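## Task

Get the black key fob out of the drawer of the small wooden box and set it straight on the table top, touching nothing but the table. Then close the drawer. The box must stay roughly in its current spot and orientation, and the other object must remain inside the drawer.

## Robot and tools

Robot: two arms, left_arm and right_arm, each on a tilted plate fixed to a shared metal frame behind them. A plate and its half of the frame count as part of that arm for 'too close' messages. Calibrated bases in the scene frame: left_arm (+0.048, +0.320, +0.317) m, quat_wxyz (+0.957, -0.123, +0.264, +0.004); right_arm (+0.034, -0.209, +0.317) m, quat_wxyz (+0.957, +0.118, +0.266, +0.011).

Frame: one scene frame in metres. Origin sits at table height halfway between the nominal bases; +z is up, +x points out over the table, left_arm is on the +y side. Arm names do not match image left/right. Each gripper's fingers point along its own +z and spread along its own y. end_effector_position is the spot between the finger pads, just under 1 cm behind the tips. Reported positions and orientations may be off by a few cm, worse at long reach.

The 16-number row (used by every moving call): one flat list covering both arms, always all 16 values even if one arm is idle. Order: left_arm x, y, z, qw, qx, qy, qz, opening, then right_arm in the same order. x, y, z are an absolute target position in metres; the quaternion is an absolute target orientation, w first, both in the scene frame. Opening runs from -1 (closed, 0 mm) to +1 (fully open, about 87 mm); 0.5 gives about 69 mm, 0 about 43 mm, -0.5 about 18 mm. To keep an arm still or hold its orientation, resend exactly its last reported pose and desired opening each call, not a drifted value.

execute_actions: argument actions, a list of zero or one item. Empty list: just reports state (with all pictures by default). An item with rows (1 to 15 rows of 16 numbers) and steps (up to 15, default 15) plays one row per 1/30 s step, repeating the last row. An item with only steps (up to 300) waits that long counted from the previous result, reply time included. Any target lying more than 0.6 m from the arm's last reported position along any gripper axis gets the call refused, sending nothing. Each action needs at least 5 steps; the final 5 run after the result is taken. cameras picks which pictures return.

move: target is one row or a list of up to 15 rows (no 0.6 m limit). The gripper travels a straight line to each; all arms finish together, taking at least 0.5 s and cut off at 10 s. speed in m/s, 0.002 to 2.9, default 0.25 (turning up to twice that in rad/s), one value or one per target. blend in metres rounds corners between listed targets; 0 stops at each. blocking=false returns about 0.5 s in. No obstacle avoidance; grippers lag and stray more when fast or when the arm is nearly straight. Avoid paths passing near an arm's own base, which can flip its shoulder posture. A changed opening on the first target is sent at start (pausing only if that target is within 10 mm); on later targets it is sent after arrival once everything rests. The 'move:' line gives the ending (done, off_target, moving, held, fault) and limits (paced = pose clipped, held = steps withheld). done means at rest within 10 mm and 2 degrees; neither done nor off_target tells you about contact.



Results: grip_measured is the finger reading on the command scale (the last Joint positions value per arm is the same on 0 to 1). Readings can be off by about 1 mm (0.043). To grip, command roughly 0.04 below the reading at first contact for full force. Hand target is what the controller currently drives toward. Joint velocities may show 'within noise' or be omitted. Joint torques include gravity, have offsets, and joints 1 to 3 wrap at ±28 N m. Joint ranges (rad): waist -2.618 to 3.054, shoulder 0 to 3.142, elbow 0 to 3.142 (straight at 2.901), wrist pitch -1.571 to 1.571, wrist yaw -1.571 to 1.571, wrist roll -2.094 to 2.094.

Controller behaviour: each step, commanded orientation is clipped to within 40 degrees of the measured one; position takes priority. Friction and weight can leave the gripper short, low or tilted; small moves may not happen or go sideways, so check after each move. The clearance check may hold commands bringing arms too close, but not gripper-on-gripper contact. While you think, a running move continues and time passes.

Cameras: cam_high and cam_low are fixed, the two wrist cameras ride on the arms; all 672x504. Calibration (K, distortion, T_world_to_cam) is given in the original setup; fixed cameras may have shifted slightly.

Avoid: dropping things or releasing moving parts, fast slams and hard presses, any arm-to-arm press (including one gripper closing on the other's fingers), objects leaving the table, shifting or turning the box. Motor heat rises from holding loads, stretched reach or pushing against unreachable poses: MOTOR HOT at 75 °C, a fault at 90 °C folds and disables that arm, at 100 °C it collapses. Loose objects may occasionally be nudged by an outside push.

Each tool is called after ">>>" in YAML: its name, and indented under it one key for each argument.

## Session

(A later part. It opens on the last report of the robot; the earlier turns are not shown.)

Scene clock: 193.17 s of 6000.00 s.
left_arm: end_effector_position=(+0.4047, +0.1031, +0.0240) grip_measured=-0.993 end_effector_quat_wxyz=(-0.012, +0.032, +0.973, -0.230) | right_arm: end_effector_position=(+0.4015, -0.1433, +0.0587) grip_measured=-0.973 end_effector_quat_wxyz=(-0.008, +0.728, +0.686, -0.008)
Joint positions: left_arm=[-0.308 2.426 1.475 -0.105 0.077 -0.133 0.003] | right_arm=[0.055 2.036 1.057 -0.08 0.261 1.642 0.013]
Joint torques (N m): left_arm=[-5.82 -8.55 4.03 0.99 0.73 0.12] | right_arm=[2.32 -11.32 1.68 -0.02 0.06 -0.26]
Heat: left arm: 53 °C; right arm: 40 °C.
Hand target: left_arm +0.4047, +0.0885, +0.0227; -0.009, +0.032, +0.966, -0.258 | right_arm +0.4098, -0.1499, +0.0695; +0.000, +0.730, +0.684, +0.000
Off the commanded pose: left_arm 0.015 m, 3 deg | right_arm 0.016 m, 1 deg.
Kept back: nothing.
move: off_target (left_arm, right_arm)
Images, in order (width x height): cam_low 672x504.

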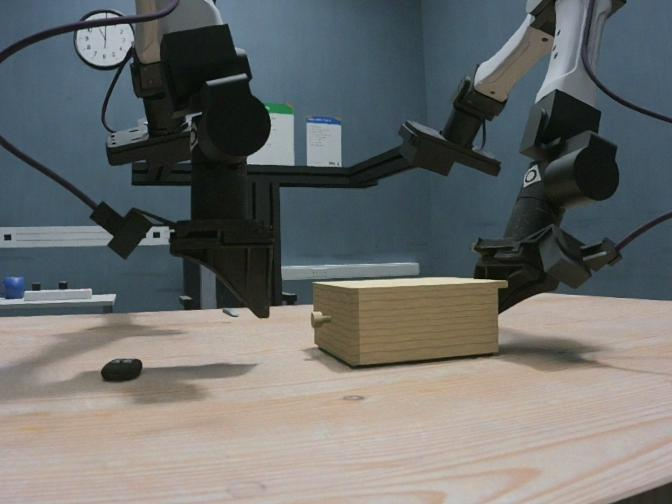

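>>> execute_actions:
  actions: []
  cameras: ["cam_low","cam_high"]

Scene clock: 194.70 s of 6000.00 s.
left_arm: end_effector_position=(+0.4046, +0.1021, +0.0240) grip_measured=-0.993 end_effector_quat_wxyz=(-0.012, +0.032, +0.972, -0.232) | right_arm: end_effector_position=(+0.4015, -0.1432, +0.0588) grip_measured=-0.973 end_effector_quat_wxyz=(-0.009, +0.728, +0.686, -0.007)
Joint positions: left_arm=[-0.308 2.427 1.475 -0.103 0.082 -0.133 0.003] | right_arm=[0.055 2.036 1.057 -0.08 0.26 1.642 0.013]
Joint velocities: within noise
Joint torques (N m): left_arm=[-5.81 -8.69 4 0.98 0.72 0.11] | right_arm=[2.26 -11.37 1.63 -0.01 0.07 -0.25]
Motor temperatures (°C): left_arm=[29 54 38 29 25 27 23] | right_arm=[27 41 30 29 28 28 28]
Heat: left arm: 54 °C; right arm: 41 °C.
Hand target: left_arm +0.4047, +0.0885, +0.0227; -0.009, +0.032, +0.966, -0.258 | right_arm +0.4099, -0.1498, +0.0695; +0.000, +0.730, +0.684, +0.000
Off the commanded pose: left_arm 0.014 m, 3 deg | right_arm 0.016 m, 1 deg.
Steps of this call (1-46: nothing new was sent). Readings (end_effector_position of left_arm | right_arm):
1: (+0.4046, +0.1030, +0.0240) | (+0.4015, -0.1433, +0.0587)
2: (+0.4047, +0.1029, +0.0240) | (+0.4015, -0.1433, +0.0587)
4: (+0.4045, +0.1028, +0.0240) | (+0.4015, -0.1433, +0.0587)
8: (+0.4048, +0.1026, +0.0241) | (+0.4015, -0.1433, +0.0587)
46: the state above
Images, in order (width x height): cam_high 672x504, cam_low 672x504.

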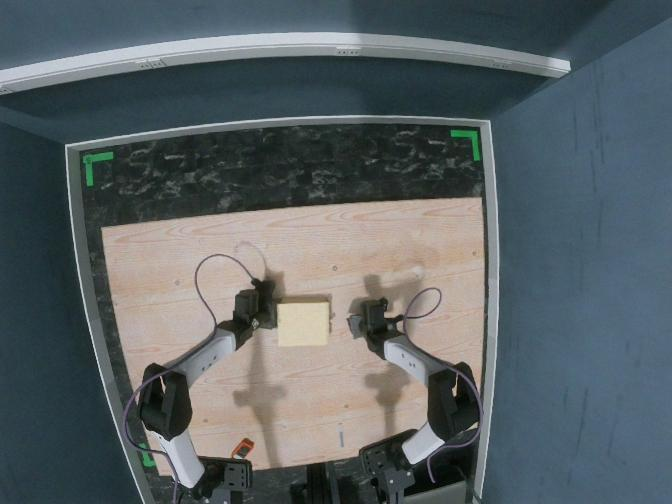

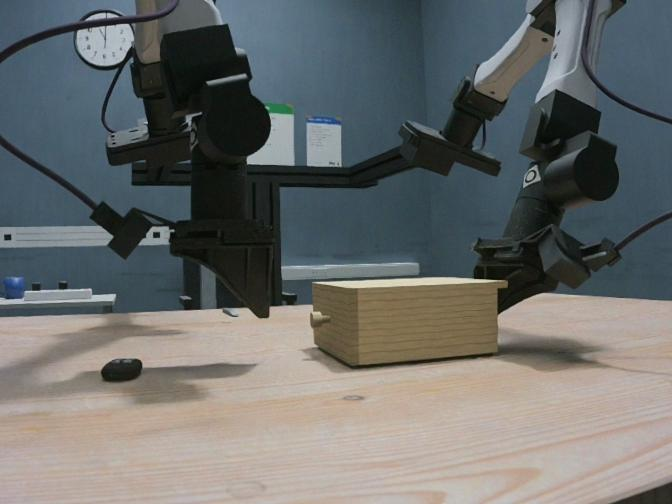

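>>> move:
  target:
    - [0.405, 0.15, 0.020, -0.0084, 0.0312, 0.9654, -0.2587, -1, 0.41, -0.16, 0.10, 0, 0.7296, 0.6839, 0, -1]
    - [0.40, 0.19, 0.12, -0.0084, 0.0312, 0.9654, -0.2587, -1, 0.40, -0.17, 0.14, 0, 0.7296, 0.6839, 0, -1]
  speed: 0.1
  cameras: ["cam_low", "cam_high", "cam_right_wrist"]

Scene clock: 207.23 s of 6000.00 s.
left_arm: end_effector_position=(+0.3977, +0.1854, +0.1137) grip_measured=-0.993 end_effector_quat_wxyz=(-0.013, +0.031, +0.967, -0.254) | right_arm: end_effector_position=(+0.3956, -0.1636, +0.1299) grip_measured=-0.973 end_effector_quat_wxyz=(-0.008, +0.728, +0.686, -0.006)
Joint positions: left_arm=[-0.179 2.011 1.18 -0.235 0.19 -0.022 0.003] | right_arm=[0.051 1.751 0.952 -0.256 0.258 1.637 0.013]
Joint torques (N m): left_arm=[-2.61 -11.77 2.47 0.49 0.43 0.3] | right_arm=[1.57 -10.48 2.69 -0.04 0.04 -0.24]
Motor temperatures (°C): left_arm=[29 57 37 29 25 27 23] | right_arm=[27 43 29 29 28 28 28]
Heat: left arm: 57 °C; right arm: 43 °C.
Hand target: left_arm +0.3998, +0.1899, +0.1198; -0.009, +0.031, +0.965, -0.259 | right_arm +0.4001, -0.1699, +0.1396; +0.000, +0.730, +0.684, +0.000
Off the commanded pose: left_arm 0.008 m, 1 deg | right_arm 0.013 m, 1 deg.
Kept back: nothing.
move: off_target (right_arm)
camera_calibration:
cam_right_wrist: T_world_to_cam=[[-0.999087, 0.0389171, 0.0176213, 0.397527], [0.0383555, 0.6355, 0.771147, 0.00836403], [0.0188125, 0.771119, -0.636413, 0.337901], [0, 0, 0, 1]] pos_world=[0.390486, -0.281348, 0.20159]
Images, in order (width x height): cam_high 672x504, cam_low 672x504, cam_right_wrist 672x504.

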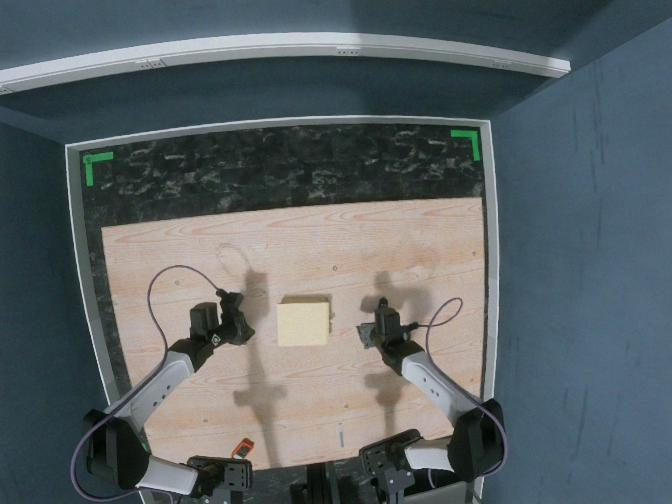

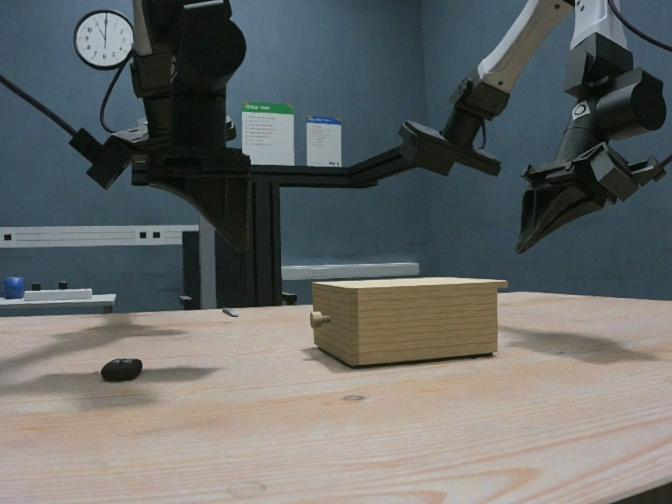

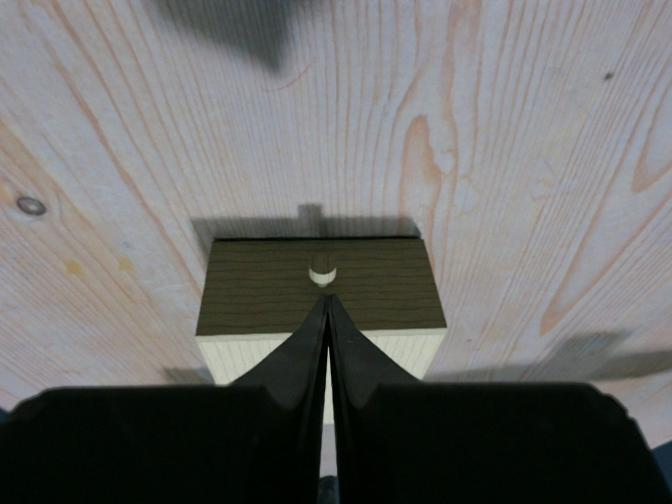

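>>> zoom_image:
  camera: "cam_low"
  region: [300, 265, 400, 375]

>>> zoom_image:
  camera: "cam_low"
  region: [440, 265, 540, 375]

>>> zoom_image:
  camera: "cam_right_wrist"
  region: [180, 220, 460, 390]

Scaled by 4.582 from the camera's 672x504 image, which has a finer 960x720 frame.

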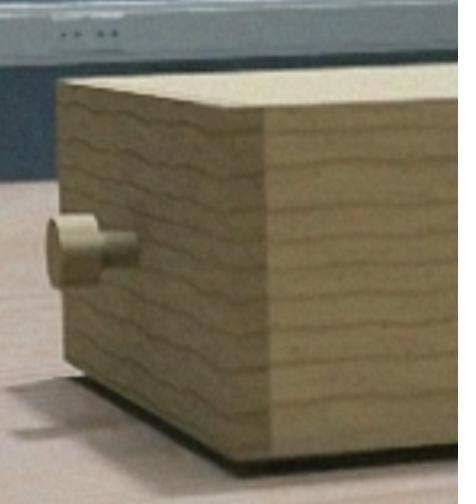

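Scaled by 4.582 from the camera's 672x504 image, which has a finer 960x720 frame.

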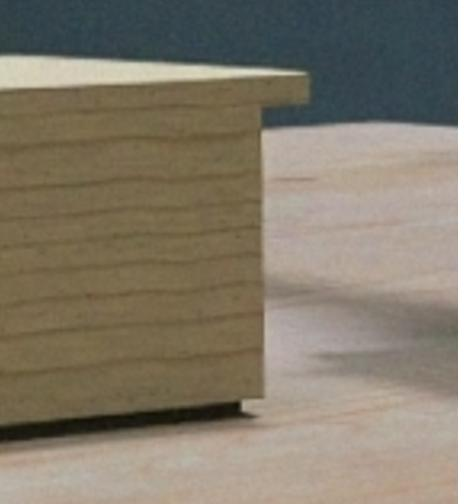

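Scaled by 1.800 from the camera's 672x504 image, which has a finer 960x720 frame.

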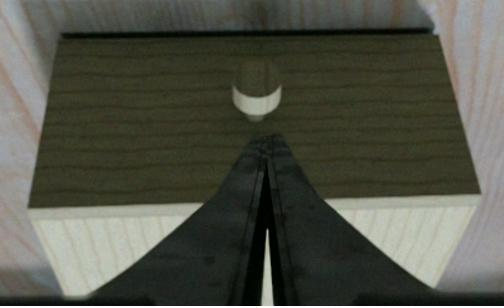

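>>> finished_scene:
  scene: 1

The scene is finished: the task was done.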